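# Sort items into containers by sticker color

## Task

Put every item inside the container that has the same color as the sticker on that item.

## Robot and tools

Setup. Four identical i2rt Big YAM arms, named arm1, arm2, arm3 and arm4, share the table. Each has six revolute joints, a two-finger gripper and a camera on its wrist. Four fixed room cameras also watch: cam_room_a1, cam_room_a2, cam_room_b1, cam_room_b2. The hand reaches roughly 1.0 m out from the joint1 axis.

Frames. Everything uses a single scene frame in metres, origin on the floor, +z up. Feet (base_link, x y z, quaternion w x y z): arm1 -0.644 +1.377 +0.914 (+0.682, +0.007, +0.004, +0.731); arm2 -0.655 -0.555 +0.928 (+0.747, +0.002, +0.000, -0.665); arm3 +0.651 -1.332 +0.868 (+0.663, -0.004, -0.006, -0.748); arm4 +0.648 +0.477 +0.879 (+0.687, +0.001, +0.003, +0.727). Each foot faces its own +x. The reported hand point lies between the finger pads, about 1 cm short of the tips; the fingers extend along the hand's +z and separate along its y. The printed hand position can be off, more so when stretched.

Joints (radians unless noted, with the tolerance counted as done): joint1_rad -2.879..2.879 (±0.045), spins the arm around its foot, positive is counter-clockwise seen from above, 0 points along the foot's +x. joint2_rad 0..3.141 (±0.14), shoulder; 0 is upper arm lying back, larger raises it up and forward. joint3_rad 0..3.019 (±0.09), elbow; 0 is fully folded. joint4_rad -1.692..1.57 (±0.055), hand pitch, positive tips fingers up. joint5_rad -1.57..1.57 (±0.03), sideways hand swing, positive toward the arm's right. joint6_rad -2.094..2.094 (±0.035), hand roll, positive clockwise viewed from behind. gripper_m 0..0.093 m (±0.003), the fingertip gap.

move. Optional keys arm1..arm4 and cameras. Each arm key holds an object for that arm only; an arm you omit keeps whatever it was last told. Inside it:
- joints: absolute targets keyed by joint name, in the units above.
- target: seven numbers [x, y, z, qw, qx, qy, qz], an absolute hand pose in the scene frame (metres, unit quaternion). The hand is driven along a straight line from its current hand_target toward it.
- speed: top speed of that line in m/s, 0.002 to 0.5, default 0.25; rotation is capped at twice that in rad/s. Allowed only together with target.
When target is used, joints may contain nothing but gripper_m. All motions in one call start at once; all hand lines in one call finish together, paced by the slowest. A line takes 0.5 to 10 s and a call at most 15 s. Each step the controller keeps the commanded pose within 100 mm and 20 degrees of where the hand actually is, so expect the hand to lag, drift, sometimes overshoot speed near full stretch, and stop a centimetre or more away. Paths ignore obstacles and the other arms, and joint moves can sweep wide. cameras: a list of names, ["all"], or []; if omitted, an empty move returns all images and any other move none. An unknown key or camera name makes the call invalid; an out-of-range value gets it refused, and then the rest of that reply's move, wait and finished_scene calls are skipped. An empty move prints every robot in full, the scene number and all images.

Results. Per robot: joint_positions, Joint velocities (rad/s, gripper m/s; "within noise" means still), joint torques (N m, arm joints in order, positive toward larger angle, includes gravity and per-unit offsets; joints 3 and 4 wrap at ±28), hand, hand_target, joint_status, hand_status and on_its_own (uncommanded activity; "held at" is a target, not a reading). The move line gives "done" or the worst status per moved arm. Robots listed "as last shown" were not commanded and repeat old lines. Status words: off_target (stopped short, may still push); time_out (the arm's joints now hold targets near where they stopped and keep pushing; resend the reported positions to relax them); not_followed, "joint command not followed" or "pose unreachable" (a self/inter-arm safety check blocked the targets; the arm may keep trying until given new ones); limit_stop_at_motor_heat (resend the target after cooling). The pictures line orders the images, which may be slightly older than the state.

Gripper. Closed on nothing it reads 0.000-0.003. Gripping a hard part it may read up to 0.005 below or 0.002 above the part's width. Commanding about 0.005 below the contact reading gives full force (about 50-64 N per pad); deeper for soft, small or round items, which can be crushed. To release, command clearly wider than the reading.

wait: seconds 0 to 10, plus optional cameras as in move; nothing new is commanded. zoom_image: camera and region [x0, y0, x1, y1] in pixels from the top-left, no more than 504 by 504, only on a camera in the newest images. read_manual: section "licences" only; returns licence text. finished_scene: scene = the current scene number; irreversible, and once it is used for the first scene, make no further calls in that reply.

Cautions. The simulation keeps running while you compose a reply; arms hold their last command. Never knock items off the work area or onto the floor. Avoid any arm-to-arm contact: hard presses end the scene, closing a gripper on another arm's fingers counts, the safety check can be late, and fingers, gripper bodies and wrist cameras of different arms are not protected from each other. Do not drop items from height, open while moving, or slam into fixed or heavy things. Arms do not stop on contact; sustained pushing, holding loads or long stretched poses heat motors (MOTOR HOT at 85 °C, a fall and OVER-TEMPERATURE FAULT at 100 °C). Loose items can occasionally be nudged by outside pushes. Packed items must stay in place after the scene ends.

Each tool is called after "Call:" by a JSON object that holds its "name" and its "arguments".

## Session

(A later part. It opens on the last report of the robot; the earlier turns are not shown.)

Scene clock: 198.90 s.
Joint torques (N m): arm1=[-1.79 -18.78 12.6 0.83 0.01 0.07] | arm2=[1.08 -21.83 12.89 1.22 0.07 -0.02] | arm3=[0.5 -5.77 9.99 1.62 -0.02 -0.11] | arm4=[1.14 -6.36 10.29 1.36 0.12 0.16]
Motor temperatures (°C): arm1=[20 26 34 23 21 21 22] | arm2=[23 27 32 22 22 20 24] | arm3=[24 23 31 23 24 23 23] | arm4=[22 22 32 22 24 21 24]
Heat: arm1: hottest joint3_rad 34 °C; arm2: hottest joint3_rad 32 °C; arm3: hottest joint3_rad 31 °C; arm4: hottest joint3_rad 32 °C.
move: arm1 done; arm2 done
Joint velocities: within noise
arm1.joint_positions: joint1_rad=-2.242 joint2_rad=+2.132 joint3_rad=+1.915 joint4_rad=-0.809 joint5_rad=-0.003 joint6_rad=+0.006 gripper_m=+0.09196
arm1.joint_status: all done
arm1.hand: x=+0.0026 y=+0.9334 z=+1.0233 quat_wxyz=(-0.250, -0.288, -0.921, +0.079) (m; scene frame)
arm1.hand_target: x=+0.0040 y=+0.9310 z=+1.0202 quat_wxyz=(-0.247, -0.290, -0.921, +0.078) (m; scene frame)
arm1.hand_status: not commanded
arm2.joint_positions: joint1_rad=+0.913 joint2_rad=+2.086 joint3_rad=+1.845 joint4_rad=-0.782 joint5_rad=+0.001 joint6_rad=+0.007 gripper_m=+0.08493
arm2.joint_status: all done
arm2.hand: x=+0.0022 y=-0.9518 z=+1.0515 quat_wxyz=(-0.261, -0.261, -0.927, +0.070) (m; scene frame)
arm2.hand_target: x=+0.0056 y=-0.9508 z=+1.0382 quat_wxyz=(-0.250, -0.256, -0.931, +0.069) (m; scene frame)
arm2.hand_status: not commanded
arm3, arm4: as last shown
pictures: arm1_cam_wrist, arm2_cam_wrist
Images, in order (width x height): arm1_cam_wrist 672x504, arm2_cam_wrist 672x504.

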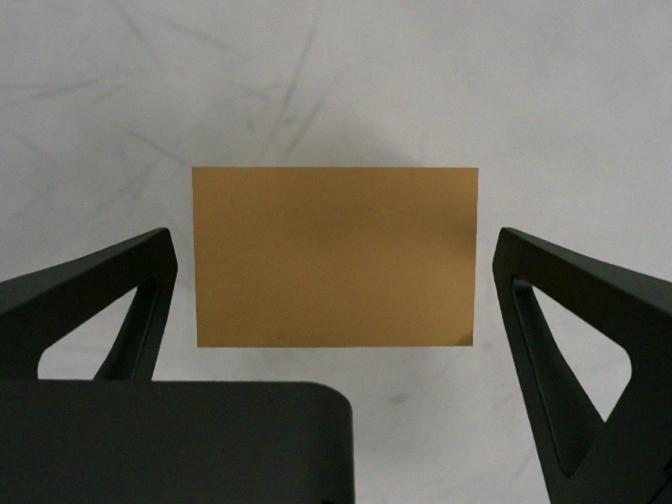

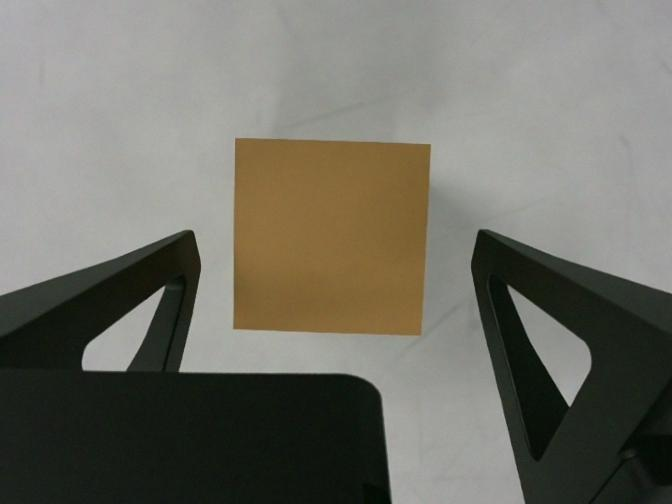

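Call:
{"name": "move", "arguments": {"arm1": {"target":[-0.05,0.97,1.14,0.2469,0.2897,0.9215,-0.0776],"speed":0.2}, "arm2": {"target":[-0.055,-0.914,1.15,0.2495,0.2565,0.9312,-0.0687],"speed":0.2}}}

Call:
{"name": "move", "arguments": {"arm1": {"target":[-0.351,1.1765,1.15,0.2469,0.2897,0.9215,-0.0776],"speed":0.35}, "arm2": {"target":[-0.350,-0.740,1.15,0.2495,0.2565,0.9312,-0.0687],"speed":0.35}}}

Scene clock: 206.70 s.
Joint torques (N m): arm1=[-1.79 -16.5 11.92 0.95 0.1 0.06] | arm2=[1.2 -20.07 10.56 1.31 0.11 -0.01] | arm3=[0.56 -5.89 10 1.55 -0.01 -0.11] | arm4=[0.91 -5.89 10.15 1.31 0.11 0.19]
Motor temperatures (°C): arm1=[20 25 33 23 21 21 22] | arm2=[23 27 33 22 22 20 24] | arm3=[24 23 31 23 24 23 23] | arm4=[22 22 32 22 24 21 24]
Heat: arm1: hottest joint3_rad 33 °C; arm2: hottest joint3_rad 33 °C; arm3: hottest joint3_rad 31 °C; arm4: hottest joint3_rad 32 °C.
move: arm1 done; arm2 off_target
Joint velocities: within noise
arm1.joint_positions: joint1_rad=-2.242 joint2_rad=+1.893 joint3_rad=+1.849 joint4_rad=-0.977 joint5_rad=-0.003 joint6_rad=+0.006 gripper_m=+0.09196
arm1.joint_status: not commanded
arm1.hand: x=-0.0492 y=+0.9701 z=+1.1436 quat_wxyz=(-0.252, -0.288, -0.920, +0.079) (m; scene frame)
arm1.hand_target: x=-0.0500 y=+0.9700 z=+1.1401 quat_wxyz=(-0.247, -0.290, -0.921, +0.078) (m; scene frame)
arm1.hand_status: done (0.004 m and 0.7 deg from the pose sent, 0.133 m and 0.4 deg at the start)
arm2.joint_positions: joint1_rad=+0.913 joint2_rad=+1.846 joint3_rad=+1.775 joint4_rad=-0.937 joint5_rad=+0.001 joint6_rad=+0.007 gripper_m=+0.08493
arm2.joint_status: not commanded
arm2.hand: x=-0.0529 y=-0.9191 z=+1.1679 quat_wxyz=(-0.268, -0.261, -0.925, +0.072) (m; scene frame)
arm2.hand_target: x=-0.0551 y=-0.9140 z=+1.1502 quat_wxyz=(-0.250, -0.256, -0.931, +0.069) (m; scene frame)
arm2.hand_status: off_target (0.019 m and 2.4 deg from the pose sent, 0.120 m and 1.5 deg at the start)
arm3, arm4: as last shown
pictures: none

Scene clock: 208.43 s.
Joint torques (N m): arm1=[-2.08 -0.85 12.01 0.85 0.01 0.01] | arm2=[0.91 -5.3 10.7 1.29 0.01 -0.05] | arm3=[0.62 -5.89 10 1.58 -0.01 -0.11] | arm4=[1.14 -6.01 10.41 1.37 0.11 0.16]
Motor temperatures (°C): arm1=[20 25 33 23 21 21 22] | arm2=[23 27 33 22 22 20 24] | arm3=[24 23 31 23 24 23 23] | arm4=[22 22 33 22 24 21 24]
Heat: arm1: hottest joint3_rad 33 °C; arm2: hottest joint3_rad 33 °C; arm3: hottest joint3_rad 31 °C; arm4: hottest joint3_rad 33 °C.
move: arm1 done; arm2 off_target
Joint velocities: within noise
arm1.joint_positions: joint1_rad=-2.242 joint2_rad=+0.900 joint3_rad=+0.859 joint4_rad=-0.979 joint5_rad=-0.003 joint6_rad=+0.006 gripper_m=+0.09196
arm1.joint_status: not commanded
arm1.hand: x=-0.3507 y=+1.1776 z=+1.1516 quat_wxyz=(-0.253, -0.288, -0.920, +0.080) (m; scene frame)
arm1.hand_target: x=-0.3510 y=+1.1765 z=+1.1500 quat_wxyz=(-0.247, -0.290, -0.921, +0.078) (m; scene frame)
arm1.hand_status: done (0.002 m and 0.8 deg from the pose sent, 0.366 m and 0.7 deg at the start)
arm2.joint_positions: joint1_rad=+0.913 joint2_rad=+0.928 joint3_rad=+0.846 joint4_rad=-0.931 joint5_rad=+0.001 joint6_rad=+0.007 gripper_m=+0.08493
arm2.joint_status: not commanded
arm2.hand: x=-0.3464 y=-0.7426 z=+1.1608 quat_wxyz=(-0.266, -0.261, -0.925, +0.072) (m; scene frame)
arm2.hand_target: x=-0.3501 y=-0.7400 z=+1.1501 quat_wxyz=(-0.249, -0.256, -0.931, +0.069) (m; scene frame)
arm2.hand_status: off_target (0.012 m and 2.1 deg from the pose sent, 0.347 m and 2.4 deg at the start)
arm3, arm4: as last shown
pictures: none

Call:
{"name": "move", "arguments": {"arm1": {"joints":{"joint2_rad":0.6,"joint3_rad":1.4,"joint4_rad":-1.55}}, "arm2": {"joints":{"joint2_rad":0.6,"joint3_rad":1.4,"joint4_rad":-1.55}}, "arm3": {"target":[0.085,-1.004,1.135,0.0713,-0.9285,0.2662,0.2488],"speed":0.25}, "arm4": {"target":[0.079,0.880,1.135,0.0785,-0.9204,0.2929,0.2466],"speed":0.25}, "cameras": ["arm3_cam_wrist","arm4_cam_wrist"]}}

Scene clock: 221.17 s.
Joint torques (N m): arm1=[-2.43 4.42 10.41 1.31 -0.03 0] | arm2=[0.85 1.67 10.36 1.59 0.01 -0.04] | arm3=[2.49 -18.32 14.22 0.55 0.13 0.02] | arm4=[1.73 -20.13 12.97 0.36 0.21 0.18]
Motor temperatures (°C): arm1=[20 25 33 23 21 21 22] | arm2=[23 26 32 22 22 20 24] | arm3=[24 23 31 23 24 23 23] | arm4=[22 22 34 22 24 21 24]
Heat: arm1: hottest joint3_rad 33 °C; arm2: hottest joint3_rad 32 °C; arm3: hottest joint3_rad 31 °C; arm4: hottest joint3_rad 34 °C.
move: arm1 done; arm2 done; arm3 off_target; arm4 off_target
Joint velocities: within noise
arm1.joint_positions: joint1_rad=-2.242 joint2_rad=+0.596 joint3_rad=+1.382 joint4_rad=-1.540 joint5_rad=-0.003 joint6_rad=+0.006 gripper_m=+0.09196
arm1.joint_status: all done
arm1.hand: x=-0.4734 y=+1.2642 z=+1.4106 quat_wxyz=(-0.372, -0.274, -0.879, +0.116) (m; scene frame)
arm1.hand_target: x=-0.4752 y=+1.2649 z=+1.4164 quat_wxyz=(-0.374, -0.275, -0.878, +0.117) (m; scene frame)
arm1.hand_status: not commanded
arm2.joint_positions: joint1_rad=+0.913 joint2_rad=+0.595 joint3_rad=+1.384 joint4_rad=-1.535 joint5_rad=+0.001 joint6_rad=+0.007 gripper_m=+0.08493
arm2.joint_status: all done
arm2.hand: x=-0.4870 y=-0.6593 z=+1.4297 quat_wxyz=(-0.387, -0.249, -0.882, +0.105) (m; scene frame)
arm2.hand_target: x=-0.4890 y=-0.6579 z=+1.4334 quat_wxyz=(-0.385, -0.244, -0.884, +0.106) (m; scene frame)
arm2.hand_status: not commanded
arm3.joint_positions: joint1_rad=-1.974 joint2_rad=+1.705 joint3_rad=+1.634 joint4_rad=-1.007 joint5_rad=+0.031 joint6_rad=+0.028 gripper_m=+0.09206
arm3.joint_status: not commanded
arm3.hand: x=+0.1012 y=-1.0037 z=+1.1136 quat_wxyz=(+0.068, -0.932, +0.270, +0.230) (m; scene frame)
arm3.hand_target: x=+0.0861 y=-1.0046 z=+1.1351 quat_wxyz=(+0.071, -0.928, +0.266, +0.249) (m; scene frame)
arm3.hand_status: off_target (0.027 m and 2.2 deg from the pose sent, 0.299 m and 2.4 deg at the start)
arm4.joint_positions: joint1_rad=+0.895 joint2_rad=+1.831 joint3_rad=+1.775 joint4_rad=-1.019 joint5_rad=+0.003 joint6_rad=-0.012 gripper_m=+0.09212
arm4.joint_status: not commanded
arm4.hand: x=+0.0925 y=+0.8763 z=+1.1201 quat_wxyz=(-0.076, +0.924, -0.291, -0.235) (m; scene frame)
arm4.hand_target: x=+0.0798 y=+0.8794 z=+1.1348 quat_wxyz=(-0.078, +0.920, -0.293, -0.247) (m; scene frame)
arm4.hand_status: off_target (0.020 m and 1.5 deg from the pose sent, 0.346 m and 2.1 deg at the start)
pictures: arm3_cam_wrist, arm4_cam_wrist
Images, in order (width x height): arm3_cam_wrist 672x504, arm4_cam_wrist 672x504.

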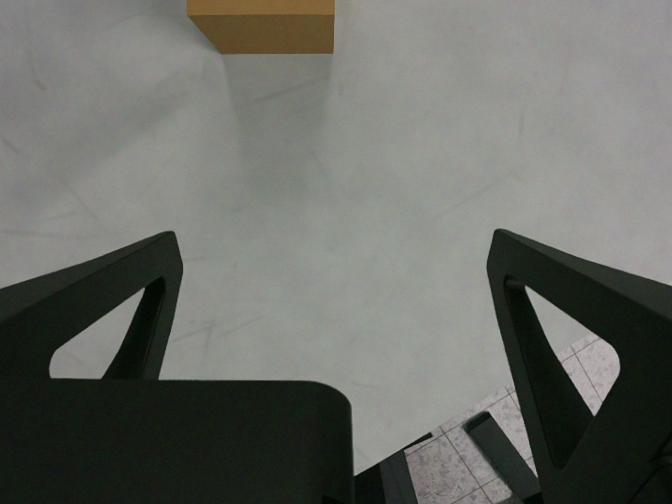

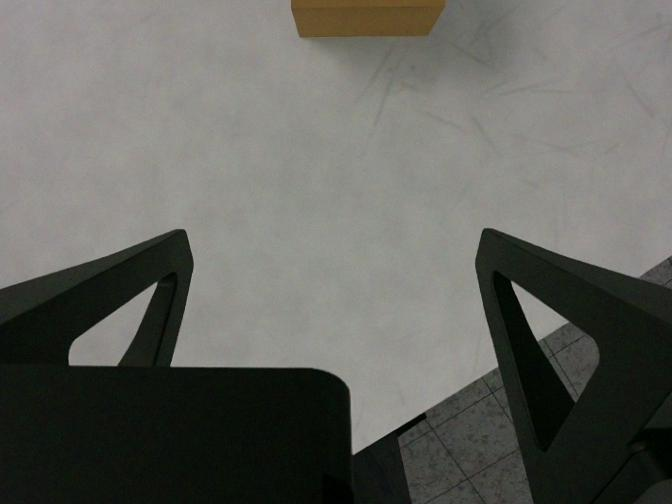

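Call:
{"name": "move", "arguments": {"arm3": {"target":[0.002,-0.985,1.118,0.0713,-0.9285,0.2662,0.2488],"speed":0.2}, "arm4": {"target":[0.014,0.946,1.115,0.0785,-0.9204,0.2929,0.2466],"speed":0.2}, "cameras": ["arm3_cam_wrist","arm4_cam_wrist"]}}

Scene clock: 235.17 s.
Joint torques (N m): arm1=[-2.02 4.78 10.37 1.13 -0.01 0] | arm2=[0.79 1.79 10.36 1.63 0.02 -0.04] | arm3=[2.14 -23.12 14.32 0.59 0.15 0.03] | arm4=[0.73 -24.82 13 0.31 -0.06 -0.06]
Motor temperatures (°C): arm1=[20 25 33 23 21 21 22] | arm2=[23 26 32 22 22 20 23] | arm3=[24 24 33 23 24 23 23] | arm4=[22 23 37 22 24 21 24]
Heat: arm1: hottest joint3_rad 33 °C; arm2: hottest joint3_rad 32 °C; arm3: hottest joint3_rad 33 °C; arm4: hottest joint3_rad 37 °C.
move: arm3 off_target; arm4 off_target
Joint velocities: within noise
arm1, arm2: as last shown
arm3.joint_positions: joint1_rad=-1.933 joint2_rad=+1.948 joint3_rad=+1.927 joint4_rad=-1.066 joint5_rad=+0.050 joint6_rad=+0.060 gripper_m=+0.09206
arm3.joint_status: not commanded
arm3.hand: x=+0.0159 y=-0.9852 z=+1.0922 quat_wxyz=(+0.068, -0.934, +0.268, +0.227) (m; scene frame)
arm3.hand_target: x=+0.0032 y=-0.9857 z=+1.1180 quat_wxyz=(+0.071, -0.928, +0.266, +0.249) (m; scene frame)
arm3.hand_status: off_target (0.029 m and 2.6 deg from the pose sent, 0.101 m and 2.2 deg at the start)
arm4.joint_positions: joint1_rad=+0.885 joint2_rad=+2.127 joint3_rad=+2.185 joint4_rad=-1.132 joint5_rad=-0.001 joint6_rad=-0.012 gripper_m=+0.09212
arm4.joint_status: not commanded
arm4.hand: x=+0.0193 y=+0.9369 z=+1.1004 quat_wxyz=(-0.075, +0.923, -0.295, -0.235) (m; scene frame)
arm4.hand_target: x=+0.0146 y=+0.9454 z=+1.1149 quat_wxyz=(-0.079, +0.920, -0.293, -0.247) (m; scene frame)
arm4.hand_status: off_target (0.018 m and 1.5 deg from the pose sent, 0.105 m and 1.5 deg at the start)
pictures: arm3_cam_wrist, arm4_cam_wrist
Images, in order (width x height): arm3_cam_wrist 672x504, arm4_cam_wrist 672x504.

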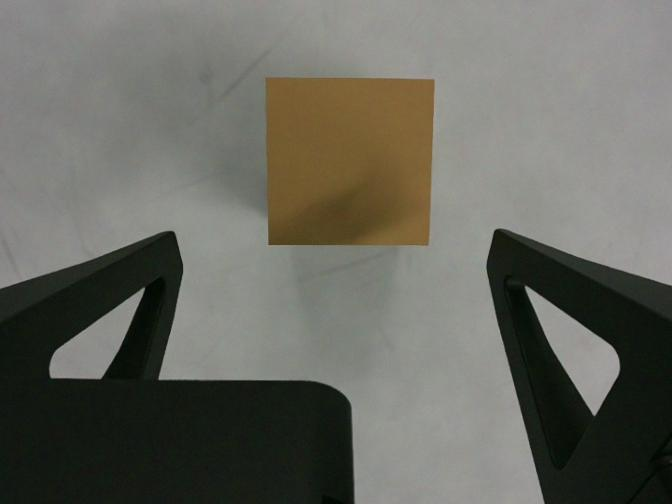

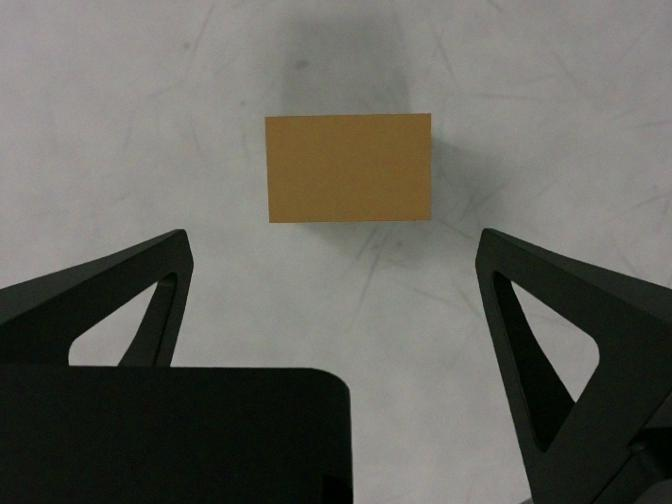

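Call:
{"name": "move", "arguments": {"arm3": {"target":[-0.019,-0.961,1.062,0.0713,-0.9285,0.2662,0.2488],"speed":0.1}, "arm4": {"target":[-0.007,0.972,1.045,0.0758,-0.9233,0.283,0.2474],"speed":0.1}, "cameras": ["arm3_cam_wrist","arm4_cam_wrist"]}}

Scene clock: 247.30 s.
Joint torques (N m): arm1=[-1.79 4.54 10.47 1.22 0.01 0.08] | arm2=[0.85 1.61 10.36 1.63 0.01 -0.04] | arm3=[0.97 -23.41 14.23 1.46 -0.04 -0.12] | arm4=[0.38 -25.41 12.97 1.29 -0.09 -0.11]
Motor temperatures (°C): arm1=[20 25 33 23 21 21 22] | arm2=[23 25 31 22 22 20 23] | arm3=[24 25 33 23 24 23 23] | arm4=[22 24 39 22 24 21 24]
Heat: arm1: hottest joint3_rad 33 °C; arm2: hottest joint3_rad 31 °C; arm3: hottest joint3_rad 33 °C; arm4: hottest joint3_rad 39 °C.
move: arm3 off_target; arm4 off_target
Joint velocities: within noise
arm1, arm2: as last shown
arm3.joint_positions: joint1_rad=-1.933 joint2_rad=+2.034 joint3_rad=+1.932 joint4_rad=-0.997 joint5_rad=+0.046 joint6_rad=+0.058 gripper_m=+0.09206
arm3.joint_status: not commanded
arm3.hand: x=-0.0046 y=-0.9758 z=+1.0411 quat_wxyz=(+0.065, -0.936, +0.267, +0.221) (m; scene frame)
arm3.hand_target: x=-0.0174 y=-0.9619 z=+1.0624 quat_wxyz=(+0.072, -0.928, +0.266, +0.249) (m; scene frame)
arm3.hand_status: off_target (0.029 m and 3.3 deg from the pose sent, 0.052 m and 2.6 deg at the start)
arm4.joint_positions: joint1_rad=+0.871 joint2_rad=+2.234 joint3_rad=+2.196 joint4_rad=-1.061 joint5_rad=-0.019 joint6_rad=-0.037 gripper_m=+0.09212
arm4.joint_status: not commanded
arm4.hand: x=+0.0045 y=+0.9575 z=+1.0322 quat_wxyz=(-0.067, +0.928, -0.289, -0.225) (m; scene frame)
arm4.hand_target: x=-0.0058 y=+0.9710 z=+1.0451 quat_wxyz=(-0.076, +0.923, -0.283, -0.248) (m; scene frame)
arm4.hand_status: off_target (0.023 m and 2.9 deg from the pose sent, 0.071 m and 2.0 deg at the start)
pictures: arm3_cam_wrist, arm4_cam_wrist
Images, in order (width x height): arm3_cam_wrist 672x504, arm4_cam_wrist 672x504.

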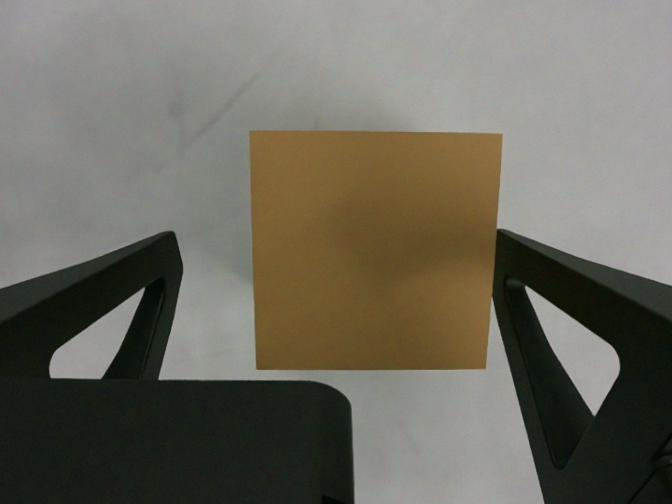

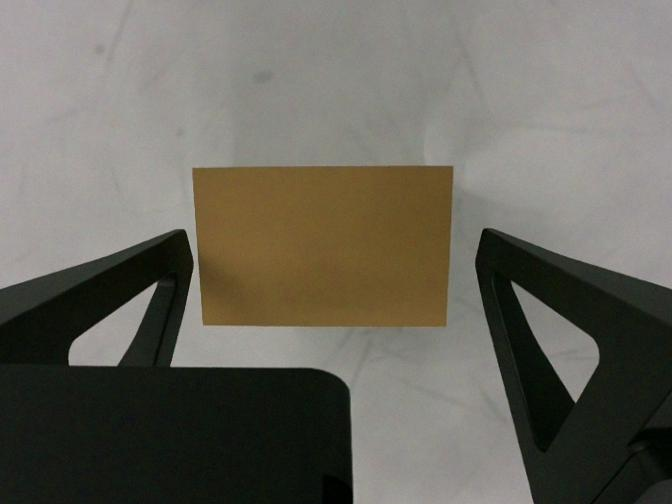

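Call:
{"name": "move", "arguments": {"arm3": {"target":[-0.011,-0.947,1.058,0.0713,-0.9285,0.2662,0.2488],"speed":0.06}, "arm4": {"joints":{"gripper_m":0.055}}, "cameras": ["arm3_cam_wrist","arm4_cam_wrist"]}}

Scene clock: 254.23 s.
Joint torques (N m): arm1=[-2.26 3.96 10.45 1.1 -0.02 0.01] | arm2=[0.73 1.73 10.37 1.63 0.01 -0.04] | arm3=[0.73 -23.3 13.56 1.51 -0.07 -0.14] | arm4=[0.5 -25.29 12.88 1.33 -0.03 -0.07]
Motor temperatures (°C): arm1=[20 24 33 23 21 21 22] | arm2=[23 25 31 22 22 20 23] | arm3=[24 25 33 23 24 23 23] | arm4=[22 26 39 22 24 21 24]
Heat: arm1: hottest joint3_rad 33 °C; arm2: hottest joint3_rad 31 °C; arm3: hottest joint3_rad 33 °C; arm4: hottest joint3_rad 39 °C.
move: arm3 off_target; arm4 off_target
Joint velocities: within noise
arm1, arm2: as last shown
arm3.joint_positions: joint1_rad=-1.956 joint2_rad=+2.034 joint3_rad=+1.932 joint4_rad=-0.987 joint5_rad=+0.034 joint6_rad=+0.039 gripper_m=+0.09206
arm3.joint_status: not commanded
arm3.hand: x=+0.0005 y=-0.9619 z=+1.0420 quat_wxyz=(+0.065, -0.935, +0.266, +0.226) (m; scene frame)
arm3.hand_target: x=-0.0097 y=-0.9475 z=+1.0583 quat_wxyz=(+0.072, -0.928, +0.266, +0.249) (m; scene frame)
arm3.hand_status: off_target (0.025 m and 2.8 deg from the pose sent, 0.034 m and 3.3 deg at the start)
arm4.joint_positions: joint1_rad=+0.871 joint2_rad=+2.234 joint3_rad=+2.197 joint4_rad=-1.061 joint5_rad=-0.020 joint6_rad=-0.038 gripper_m=+0.06957
arm4.joint_status: gripper_m off_target (ended at +0.06959, target +0.05500)
arm4.hand: x=+0.0043 y=+0.9574 z=+1.0326 quat_wxyz=(-0.067, +0.928, -0.288, -0.226) (m; scene frame)
arm4.hand_target: x=-0.0058 y=+0.9710 z=+1.0451 quat_wxyz=(-0.076, +0.923, -0.283, -0.248) (m; scene frame)
arm4.hand_status: not commanded
pictures: arm3_cam_wrist, arm4_cam_wrist
Images, in order (width x height): arm3_cam_wrist 672x504, arm4_cam_wrist 672x504.

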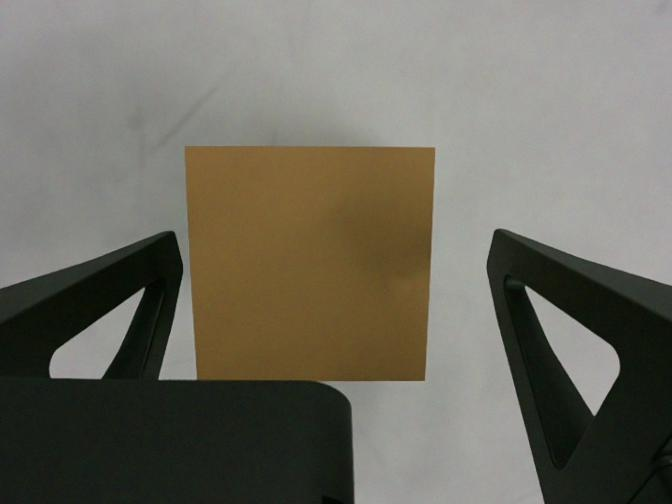

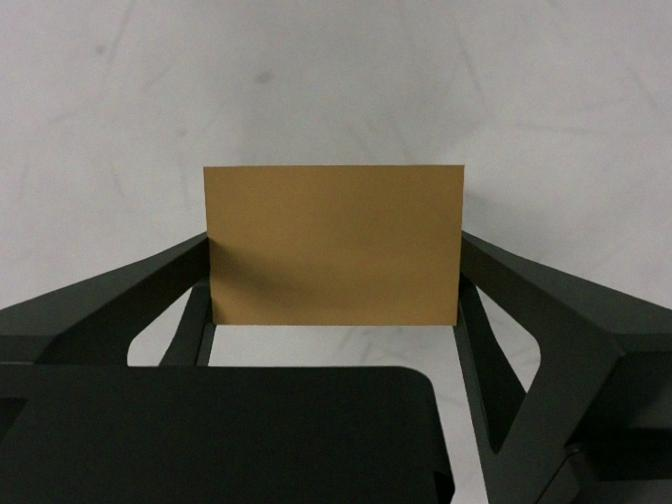

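Call:
{"name": "move", "arguments": {"arm3": {"joints":{"gripper_m":0.037}}, "arm4": {"target":[0.03,0.942,1.13,0.0758,-0.9233,0.283,0.2474],"speed":0.15}, "cameras": ["arm3_cam_wrist","arm4_cam_wrist"]}}

Scene clock: 259.83 s.
Joint torques (N m): arm1=[-2.43 4.31 10.48 1.03 0 0.03] | arm2=[0.85 1.67 10.36 1.62 0.01 -0.04] | arm3=[0.67 -23.18 13.59 1.5 -0.01 -0.11] | arm4=[0.56 -25.64 9.47 0.51 0.01 -0.06]
Motor temperatures (°C): arm1=[20 24 33 23 21 21 22] | arm2=[23 25 31 22 22 20 23] | arm3=[24 25 33 23 24 23 23] | arm4=[22 27 38 22 24 21 25]
Heat: arm1: hottest joint3_rad 33 °C; arm2: hottest joint3_rad 31 °C; arm3: hottest joint3_rad 33 °C; arm4: hottest joint3_rad 38 °C.
move: arm3 off_target; arm4 done
Joint velocities: within noise
arm1, arm2: as last shown
arm3.joint_positions: joint1_rad=-1.956 joint2_rad=+2.034 joint3_rad=+1.932 joint4_rad=-0.987 joint5_rad=+0.033 joint6_rad=+0.038 gripper_m=+0.05304
arm3.joint_status: gripper_m off_target (ended at +0.05307, target +0.03700)
arm3.hand: x=+0.0004 y=-0.9622 z=+1.0420 quat_wxyz=(+0.064, -0.935, +0.266, +0.226) (m; scene frame)
arm3.hand_target: x=-0.0097 y=-0.9475 z=+1.0583 quat_wxyz=(+0.072, -0.928, +0.266, +0.249) (m; scene frame)
arm3.hand_status: not commanded
arm4.joint_positions: joint1_rad=+0.871 joint2_rad=+2.094 joint3_rad=+2.196 joint4_rad=-1.145 joint5_rad=-0.020 joint6_rad=-0.038 gripper_m=+0.06957
arm4.joint_status: not commanded
arm4.hand: x=+0.0274 y=+0.9407 z=+1.1299 quat_wxyz=(-0.076, +0.922, -0.286, -0.251) (m; scene frame)
arm4.hand_target: x=+0.0299 y=+0.9419 z=+1.1299 quat_wxyz=(-0.076, +0.924, -0.283, -0.248) (m; scene frame)
arm4.hand_status: done (0.003 m and 0.6 deg from the pose sent, 0.102 m and 2.8 deg at the start)
pictures: arm3_cam_wrist, arm4_cam_wrist
Images, in order (width x height): arm3_cam_wrist 672x504, arm4_cam_wrist 672x504.

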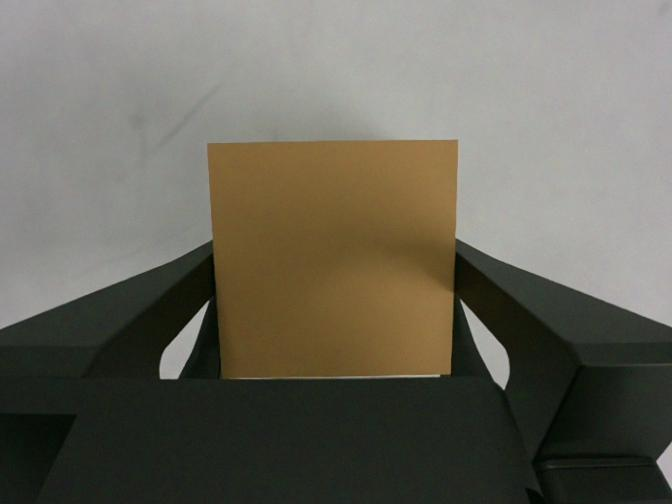

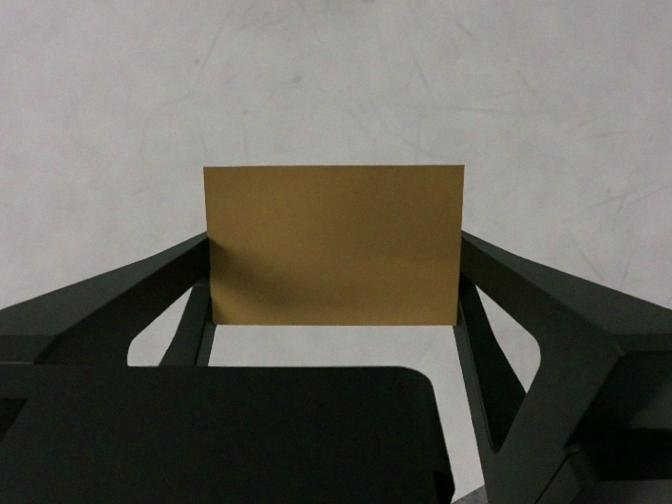

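Call:
{"name": "move", "arguments": {"arm3": {"target":[0.025,-0.978,1.13,0.0713,-0.9285,0.2662,0.2488],"speed":0.15}, "cameras": ["arm3_cam_wrist"]}}

Call:
{"name": "move", "arguments": {"arm3": {"target":[0.345,-1.149,1.14,0.0604,-0.9392,0.2255,0.2516],"speed":0.3}, "arm4": {"target":[0.363,0.684,1.14,0.0785,-0.9204,0.2929,0.2466],"speed":0.3}}}

Scene clock: 265.80 s.
Joint torques (N m): arm1=[-2.02 4.78 10.39 1.11 -0.06 0.04] | arm2=[0.85 1.67 10.41 1.63 0.01 -0.04] | arm3=[1.96 -22.42 10.65 0.76 0.14 0.02] | arm4=[0.56 -26.05 9.44 0.53 0.03 -0.08]
Motor temperatures (°C): arm1=[20 24 33 23 21 21 22] | arm2=[23 25 31 22 22 20 23] | arm3=[24 25 33 23 24 23 23] | arm4=[22 27 38 22 24 21 25]
Heat: arm1: hottest joint3_rad 33 °C; arm2: hottest joint3_rad 31 °C; arm3: hottest joint3_rad 33 °C; arm4: hottest joint3_rad 38 °C.
move: arm3 done
Joint velocities: within noise
arm1, arm2, arm4: as last shown
arm3.joint_positions: joint1_rad=-1.956 joint2_rad=+1.900 joint3_rad=+1.932 joint4_rad=-1.075 joint5_rad=+0.036 joint6_rad=+0.038 gripper_m=+0.05305
arm3.joint_status: not commanded
arm3.hand: x=+0.0282 y=-0.9757 z=+1.1267 quat_wxyz=(+0.071, -0.929, +0.265, +0.247) (m; scene frame)
arm3.hand_target: x=+0.0251 y=-0.9780 z=+1.1301 quat_wxyz=(+0.071, -0.928, +0.266, +0.249) (m; scene frame)
arm3.hand_status: done (0.005 m and 0.2 deg from the pose sent, 0.093 m and 2.8 deg at the start)
pictures: arm3_cam_wrist
Images, in order (width x height): arm3_cam_wrist 672x504.

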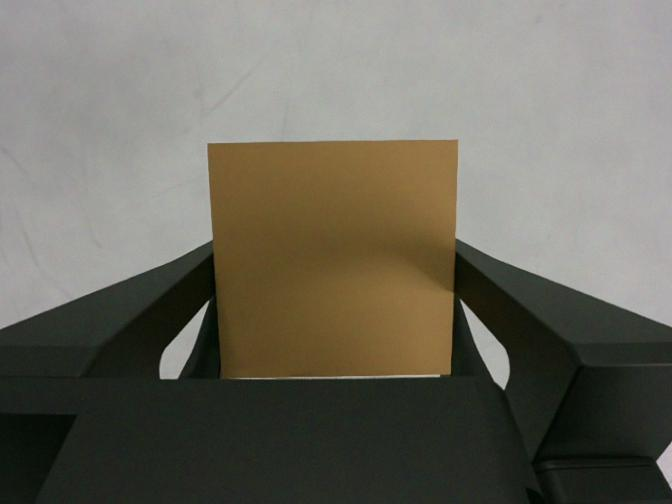

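Scene clock: 267.90 s.
Joint torques (N m): arm1=[-1.96 3.96 10.51 1.16 -0.07 0.02] | arm2=[0.79 1.73 10.36 1.63 0.02 -0.03] | arm3=[0.32 -4.66 9.48 0.84 -0.11 -0.12] | arm4=[1.55 -4.13 9.5 0.51 0.21 0.16]
Motor temperatures (°C): arm1=[20 24 33 23 21 21 22] | arm2=[23 25 31 22 22 20 23] | arm3=[24 25 33 23 24 23 24] | arm4=[22 27 38 22 24 21 25]
Heat: arm1: hottest joint3_rad 33 °C; arm2: hottest joint3_rad 31 °C; arm3: hottest joint3_rad 33 °C; arm4: hottest joint3_rad 38 °C.
move: arm3 done; arm4 done
Joint velocities: within noise
arm1, arm2: as last shown
arm3.joint_positions: joint1_rad=-1.976 joint2_rad=+0.915 joint3_rad=+0.966 joint4_rad=-1.078 joint5_rad=-0.022 joint6_rad=-0.057 gripper_m=+0.05305
arm3.joint_status: not commanded
arm3.hand: x=+0.3423 y=-1.1528 z=+1.1443 quat_wxyz=(+0.061, -0.938, +0.223, +0.258) (m; scene frame)
arm3.hand_target: x=+0.3450 y=-1.1490 z=+1.1400 quat_wxyz=(+0.060, -0.939, +0.226, +0.252) (m; scene frame)
arm3.hand_status: done (0.006 m and 0.9 deg from the pose sent, 0.361 m and 4.9 deg at the start)
arm4.joint_positions: joint1_rad=+0.886 joint2_rad=+0.909 joint3_rad=+0.922 joint4_rad=-1.044 joint5_rad=-0.001 joint6_rad=-0.021 gripper_m=+0.06957
arm4.joint_status: not commanded
arm4.hand: x=+0.3645 y=+0.6856 z=+1.1430 quat_wxyz=(-0.082, +0.919, -0.289, -0.254) (m; scene frame)
arm4.hand_target: x=+0.3630 y=+0.6840 z=+1.1400 quat_wxyz=(-0.079, +0.920, -0.293, -0.247) (m; scene frame)
arm4.hand_status: done (0.004 m and 1.1 deg from the pose sent, 0.423 m and 1.0 deg at the start)
pictures: none

Call:
{"name": "move", "arguments": {"arm3": {"joints":{"joint2_rad":0.6,"joint3_rad":1.4,"joint4_rad":-1.5,"joint5_rad":0,"joint6_rad":0}}, "arm4": {"joints":{"joint1_rad":-1.164,"joint2_rad":0.6,"joint3_rad":1.4,"joint4_rad":-1.5,"joint5_rad":0,"joint6_rad":0}}}}

Call:
{"name": "move", "arguments": {"arm3": {"joints":{"joint1_rad":1.035}}, "cameras": ["arm3_cam_wrist","arm4_cam_wrist"]}}

Scene clock: 288.73 s.
Joint torques (N m): arm1=[-1.85 4.37 10.44 1.07 -0.08 0.04] | arm2=[0.73 1.67 10.36 1.63 0.01 -0.04] | arm3=[0.44 1.08 8.46 1.36 0.11 0.03] | arm4=[0.73 1.9 7.6 0.84 0.1 0.15]
Motor temperatures (°C): arm1=[20 24 33 23 21 21 22] | arm2=[23 25 31 22 22 20 23] | arm3=[24 25 33 23 24 23 24] | arm4=[22 25 38 22 24 21 26]
Heat: arm1: hottest joint3_rad 33 °C; arm2: hottest joint3_rad 31 °C; arm3: hottest joint3_rad 33 °C; arm4: hottest joint3_rad 38 °C.
move: arm3 done; arm4 done
Joint velocities: within noise
arm1, arm2: as last shown
arm3.joint_positions: joint1_rad=-1.976 joint2_rad=+0.607 joint3_rad=+1.392 joint4_rad=-1.496 joint5_rad=-0.003 joint6_rad=-0.008 gripper_m=+0.05305
arm3.joint_status: all done
arm3.hand: x=+0.4708 y=-1.2203 z=+1.3763 quat_wxyz=(+0.103, -0.880, +0.235, +0.400) (m; scene frame)
arm3.hand_target: x=+0.4761 y=-1.2195 z=+1.3804 quat_wxyz=(+0.107, -0.875, +0.245, +0.404) (m; scene frame)
arm3.hand_status: not commanded
arm4.joint_positions: joint1_rad=-1.160 joint2_rad=+0.601 joint3_rad=+1.395 joint4_rad=-1.489 joint5_rad=+0.000 joint6_rad=-0.012 gripper_m=+0.06958
arm4.joint_status: all done
arm4.hand: x=+0.8346 y=+0.5716 z=+1.3921 quat_wxyz=(-0.411, +0.215, -0.881, -0.095) (m; scene frame)
arm4.hand_target: x=+0.8324 y=+0.5695 z=+1.3926 quat_wxyz=(-0.408, +0.209, -0.884, -0.096) (m; scene frame)
arm4.hand_status: not commanded
pictures: none

Scene clock: 291.10 s.
Joint torques (N m): arm1=[-2.14 4.66 10.43 1.24 -0.02 0.02] | arm2=[0.91 1.67 10.36 1.65 0.02 -0.04] | arm3=[1.96 1.61 8.32 1.4 0.08 0.01] | arm4=[0.44 2.37 7.53 0.87 0.09 0.15]
Motor temperatures (°C): arm1=[20 24 33 23 21 21 22] | arm2=[23 25 31 22 22 20 23] | arm3=[24 25 33 23 24 23 24] | arm4=[22 25 38 22 24 21 26]
Heat: arm1: hottest joint3_rad 33 °C; arm2: hottest joint3_rad 31 °C; arm3: hottest joint3_rad 33 °C; arm4: hottest joint3_rad 38 °C.
move: arm3 done
Joint velocities: within noise
arm1.joint_positions: joint1_rad=-2.242 joint2_rad=+0.596 joint3_rad=+1.382 joint4_rad=-1.540 joint5_rad=-0.003 joint6_rad=+0.006 gripper_m=+0.09196
arm1.joint_status: not commanded
arm1.hand: x=-0.4734 y=+1.2642 z=+1.4106 quat_wxyz=(-0.372, -0.274, -0.879, +0.116) (m; scene frame)
arm1.hand_target: x=-0.4752 y=+1.2649 z=+1.4164 quat_wxyz=(-0.374, -0.275, -0.878, +0.117) (m; scene frame)
arm1.hand_status: not commanded
arm2.joint_positions: joint1_rad=+0.913 joint2_rad=+0.595 joint3_rad=+1.384 joint4_rad=-1.535 joint5_rad=+0.001 joint6_rad=+0.007 gripper_m=+0.08493
arm2.joint_status: not commanded
arm2.hand: x=-0.4870 y=-0.6593 z=+1.4297 quat_wxyz=(-0.387, -0.249, -0.882, +0.105) (m; scene frame)
arm2.hand_target: x=-0.4890 y=-0.6579 z=+1.4334 quat_wxyz=(-0.385, -0.244, -0.884, +0.106) (m; scene frame)
arm2.hand_status: not commanded
arm3.joint_positions: joint1_rad=+1.024 joint2_rad=+0.607 joint3_rad=+1.392 joint4_rad=-1.496 joint5_rad=-0.001 joint6_rad=-0.006 gripper_m=+0.05304
arm3.joint_status: all done
arm3.hand: x=+0.8133 y=-1.4533 z=+1.3799 quat_wxyz=(-0.396, -0.292, -0.859, +0.143) (m; scene frame)
arm3.hand_target: x=+0.8112 y=-1.4490 z=+1.3840 quat_wxyz=(-0.402, -0.290, -0.857, +0.142) (m; scene frame)
arm3.hand_status: not commanded
arm4: as last shown
pictures: arm3_cam_wrist, arm4_cam_wrist
Images, in order (width x height): arm3_cam_wrist 672x504, arm4_cam_wrist 672x504.

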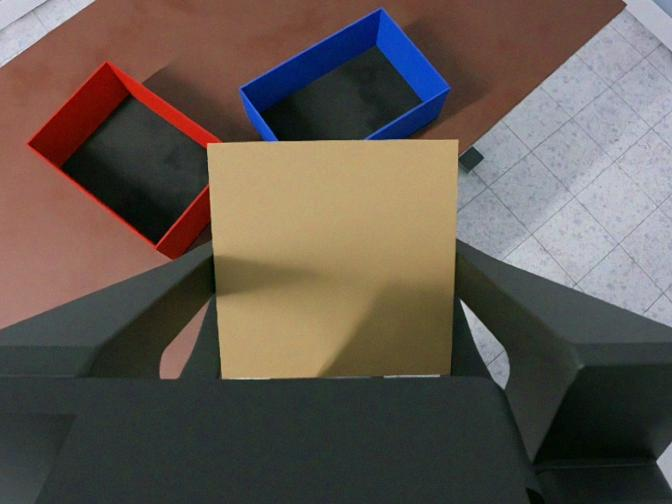

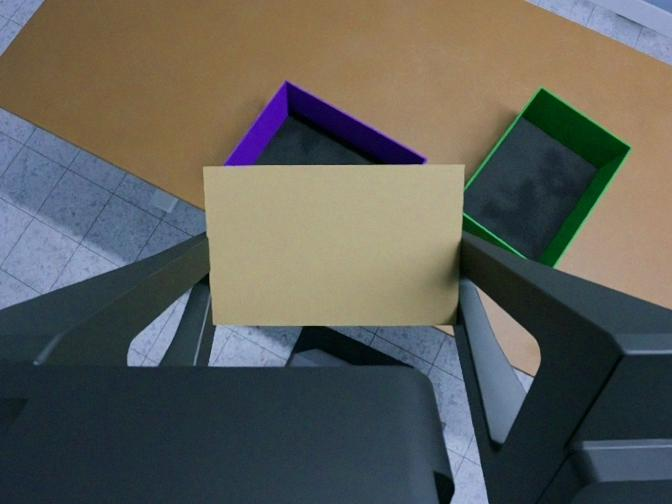

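Call:
{"name": "move", "arguments": {"arm3": {"target":[1.162,-1.737,1.04,0.25,0.25,0.933,-0.067],"speed":0.3}, "arm4": {"target":[1.113,0.714,1.04,0.2566,-0.1261,0.9576,0.0338],"speed":0.3}, "cameras": ["arm3_cam_wrist","arm4_cam_wrist","cam_room_a1","cam_room_a2"]}}

Scene clock: 307.37 s.
Joint torques (N m): arm1=[-2.2 4.37 10.36 1.29 -0.04 -0.01] | arm2=[0.85 1.85 10.37 1.65 0.01 -0.04] | arm3=[0.09 -20.42 13.74 1.07 -0.15 -0.13] | arm4=[1.32 -14.04 11.84 1.25 0.31 0.18]
Motor temperatures (°C): arm1=[20 24 33 23 21 21 22] | arm2=[23 25 31 22 22 20 23] | arm3=[24 24 32 23 24 23 24] | arm4=[22 24 36 22 24 21 26]
Heat: arm1: hottest joint3_rad 33 °C; arm2: hottest joint3_rad 31 °C; arm3: hottest joint3_rad 32 °C; arm4: hottest joint3_rad 36 °C.
move: arm3 off_target; arm4 off_target
Joint velocities: within noise
arm1, arm2: as last shown
arm3.joint_positions: joint1_rad=+1.008 joint2_rad=+1.784 joint3_rad=+1.437 joint4_rad=-0.789 joint5_rad=-0.092 joint6_rad=-0.139 gripper_m=+0.05305
arm3.joint_status: not commanded
arm3.hand: x=+1.1504 y=-1.7164 z=+1.0053 quat_wxyz=(-0.217, -0.251, -0.942, +0.051) (m; scene frame)
arm3.hand_target: x=+1.1602 y=-1.7356 z=+1.0405 quat_wxyz=(-0.250, -0.250, -0.933, +0.067) (m; scene frame)
arm3.hand_status: off_target (0.042 m and 4.3 deg from the pose sent, 0.564 m and 21.3 deg at the start)
arm4.joint_positions: joint1_rad=-1.122 joint2_rad=+1.445 joint3_rad=+1.025 joint4_rad=-0.709 joint5_rad=+0.119 joint6_rad=+0.205 gripper_m=+0.06958
arm4.joint_status: not commanded
arm4.hand: x=+1.0927 y=+0.6996 z=+1.0120 quat_wxyz=(-0.223, +0.133, -0.965, -0.020) (m; scene frame)
arm4.hand_target: x=+1.1112 y=+0.7132 z=+1.0406 quat_wxyz=(-0.257, +0.126, -0.958, -0.034) (m; scene frame)
arm4.hand_status: off_target (0.037 m and 4.4 deg from the pose sent, 0.471 m and 23.3 deg at the start)
pictures: arm3_cam_wrist, arm4_cam_wrist, cam_room_a1, cam_room_a2
Images, in order (width x height): arm3_cam_wrist 672x504, arm4_cam_wrist 672x504, cam_room_a1 672x504, cam_room_a2 672x504.

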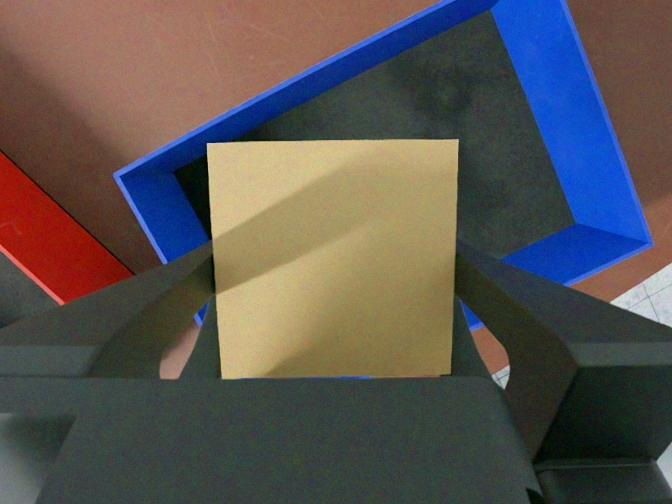

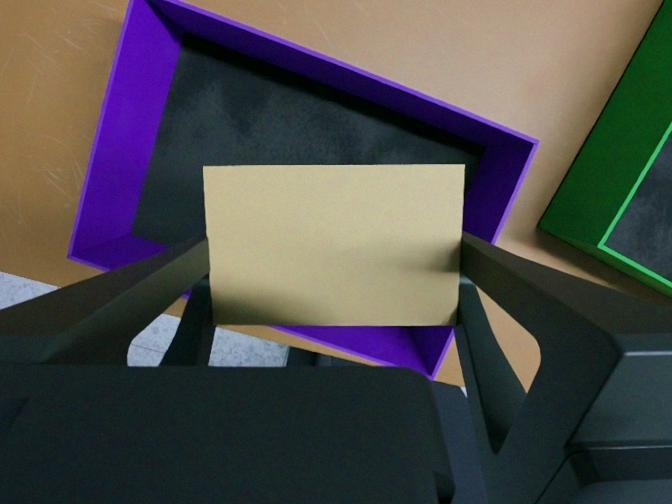

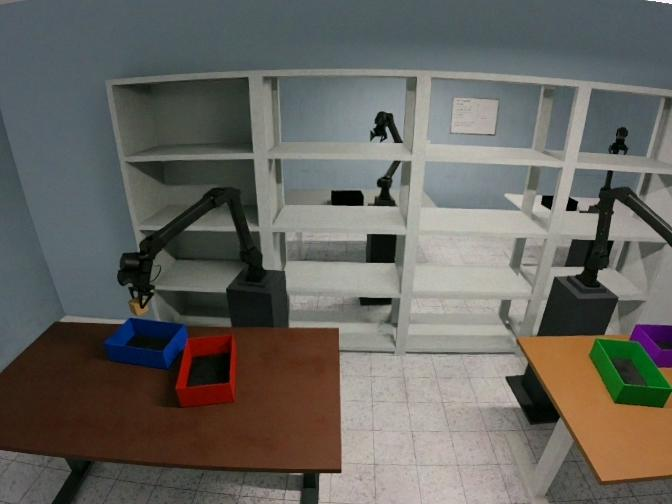

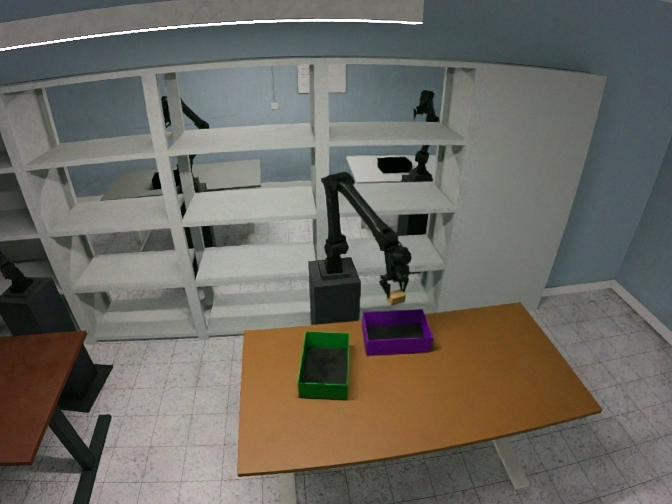

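Call:
{"name": "move", "arguments": {"arm3": {"target":[1.138,-1.766,0.935,0.2549,0.1677,0.9512,-0.0449],"speed":0.2}, "arm4": {"target":[1.110,0.742,0.92,0.2585,-0.0421,0.965,0.0113],"speed":0.2}, "cameras": ["arm3_cam_wrist","arm4_cam_wrist"]}}

Scene clock: 328.83 s.
Joint torques (N m): arm1=[-1.9 4.25 10.45 1.29 -0.02 0.01] | arm2=[0.79 1.73 10.36 1.65 0.02 -0.04] | arm3=[0.32 -20.89 8.66 1.57 -0.26 -0.11] | arm4=[1.14 -15.38 7.57 1.31 0.4 0.23]
Motor temperatures (°C): arm1=[20 24 33 23 21 21 21] | arm2=[23 25 31 22 22 20 23] | arm3=[24 25 35 23 24 23 24] | arm4=[21 24 36 22 24 21 26]
Heat: arm1: hottest joint3_rad 33 °C; arm2: hottest joint3_rad 31 °C; arm3: hottest joint3_rad 35 °C; arm4: hottest joint3_rad 36 °C.
move: arm3 off_target; arm4 done
Joint velocities: within noise
arm1, arm2: as last shown
arm3.joint_positions: joint1_rad=+0.914 joint2_rad=+1.908 joint3_rad=+1.382 joint4_rad=-0.598 joint5_rad=-0.218 joint6_rad=-0.373 gripper_m=+0.05305
arm3.joint_status: not commanded
arm3.hand: x=+1.1379 y=-1.7581 z=+0.9275 quat_wxyz=(-0.244, -0.169, -0.954, +0.037) (m; scene frame)
arm3.hand_target: x=+1.1380 y=-1.7659 z=+0.9352 quat_wxyz=(-0.255, -0.168, -0.951, +0.045) (m; scene frame)
arm3.hand_status: off_target (0.011 m and 1.6 deg from the pose sent, 0.087 m and 10.6 deg at the start)
arm4.joint_positions: joint1_rad=-1.030 joint2_rad=+1.660 joint3_rad=+0.972 joint4_rad=-0.434 joint5_rad=+0.244 joint6_rad=+0.441 gripper_m=+0.06958
arm4.joint_status: not commanded
arm4.hand: x=+1.1048 y=+0.7367 z=+0.9162 quat_wxyz=(-0.248, +0.049, -0.967, -0.005) (m; scene frame)
arm4.hand_target: x=+1.1100 y=+0.7419 z=+0.9202 quat_wxyz=(-0.259, +0.042, -0.965, -0.011) (m; scene frame)
arm4.hand_status: done (0.008 m and 1.6 deg from the pose sent, 0.103 m and 11.3 deg at the start)
pictures: arm3_cam_wrist, arm4_cam_wrist
Images, in order (width x height): arm3_cam_wrist 672x504, arm4_cam_wrist 672x504.

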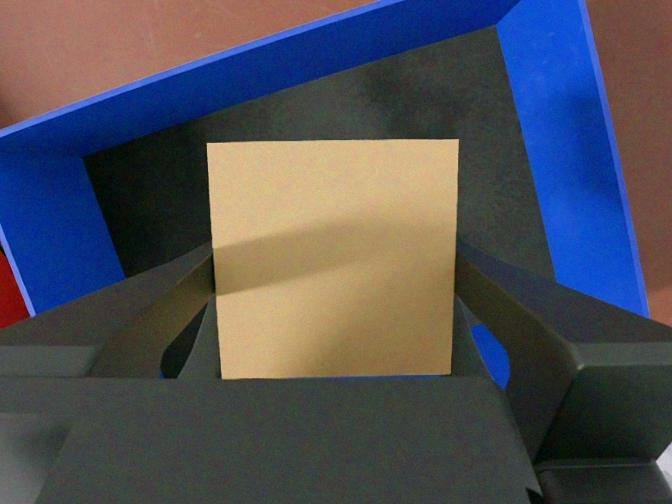

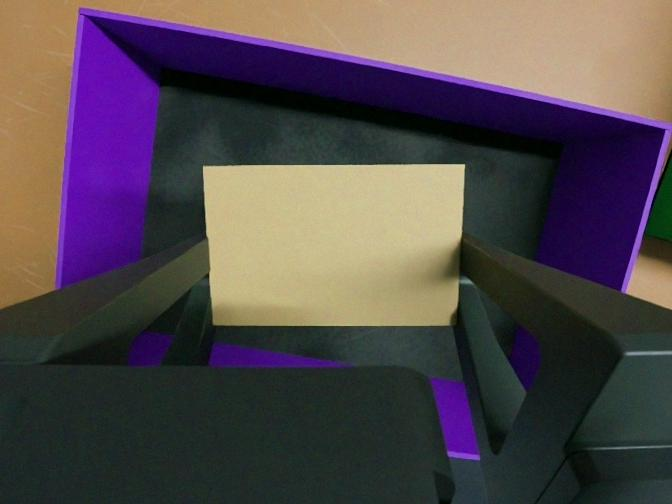

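Call:
{"name": "move", "arguments": {"arm3": {"target":[1.134,-1.762,0.845,0.2549,0.1677,0.9512,-0.0449],"speed":0.15}, "arm4": {"target":[1.108,0.742,0.835,0.2585,-0.0421,0.965,0.0113],"speed":0.15}, "cameras": ["arm3_cam_wrist","arm4_cam_wrist"]}}

Scene clock: 336.87 s.
Joint torques (N m): arm1=[-1.79 4.25 10.56 1.28 0 -0.04] | arm2=[0.85 1.79 10.35 1.65 0.02 -0.04] | arm3=[0.67 -20.95 7.47 1.58 -0.25 -0.11] | arm4=[1.26 -15.79 5.89 1.29 0.41 0.22]
Motor temperatures (°C): arm1=[20 24 33 23 21 21 21] | arm2=[23 25 31 22 22 20 23] | arm3=[24 25 34 23 24 23 25] | arm4=[21 24 36 22 24 21 26]
Heat: arm1: hottest joint3_rad 33 °C; arm2: hottest joint3_rad 31 °C; arm3: hottest joint3_rad 34 °C; arm4: hottest joint3_rad 36 °C.
move: arm3 done; arm4 done
Joint velocities: within noise
arm1, arm2: as last shown
arm3.joint_positions: joint1_rad=+0.914 joint2_rad=+2.026 joint3_rad=+1.297 joint4_rad=-0.390 joint5_rad=-0.218 joint6_rad=-0.374 gripper_m=+0.05305
arm3.joint_status: not commanded
arm3.hand: x=+1.1337 y=-1.7551 z=+0.8407 quat_wxyz=(-0.246, -0.169, -0.954, +0.039) (m; scene frame)
arm3.hand_target: x=+1.1340 y=-1.7620 z=+0.8451 quat_wxyz=(-0.255, -0.168, -0.951, +0.045) (m; scene frame)
arm3.hand_status: done (0.008 m and 1.3 deg from the pose sent, 0.083 m and 1.6 deg at the start)
arm4.joint_positions: joint1_rad=-1.030 joint2_rad=+1.827 joint3_rad=+0.915 joint4_rad=-0.202 joint5_rad=+0.245 joint6_rad=+0.444 gripper_m=+0.06958
arm4.joint_status: not commanded
arm4.hand: x=+1.1053 y=+0.7368 z=+0.8356 quat_wxyz=(-0.252, +0.047, -0.967, -0.007) (m; scene frame)
arm4.hand_target: x=+1.1079 y=+0.7419 z=+0.8350 quat_wxyz=(-0.258, +0.042, -0.965, -0.011) (m; scene frame)
arm4.hand_status: done (0.006 m and 1.1 deg from the pose sent, 0.081 m and 1.6 deg at the start)
pictures: arm3_cam_wrist, arm4_cam_wrist
Images, in order (width x height): arm3_cam_wrist 672x504, arm4_cam_wrist 672x504.

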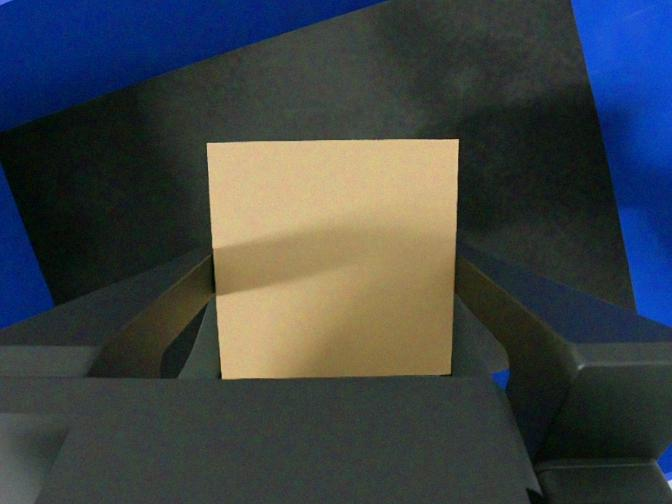

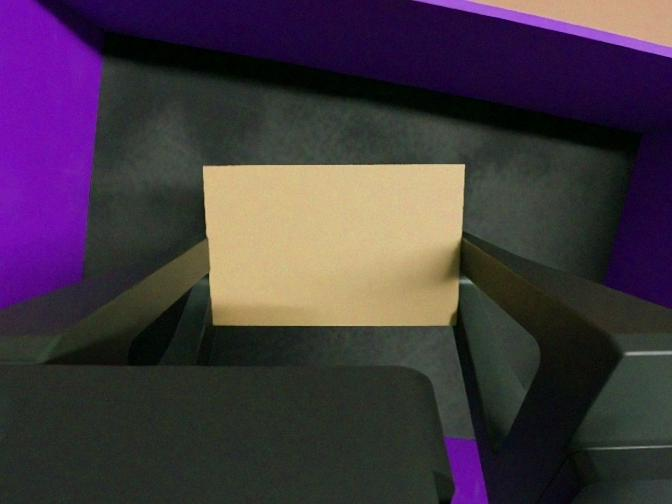

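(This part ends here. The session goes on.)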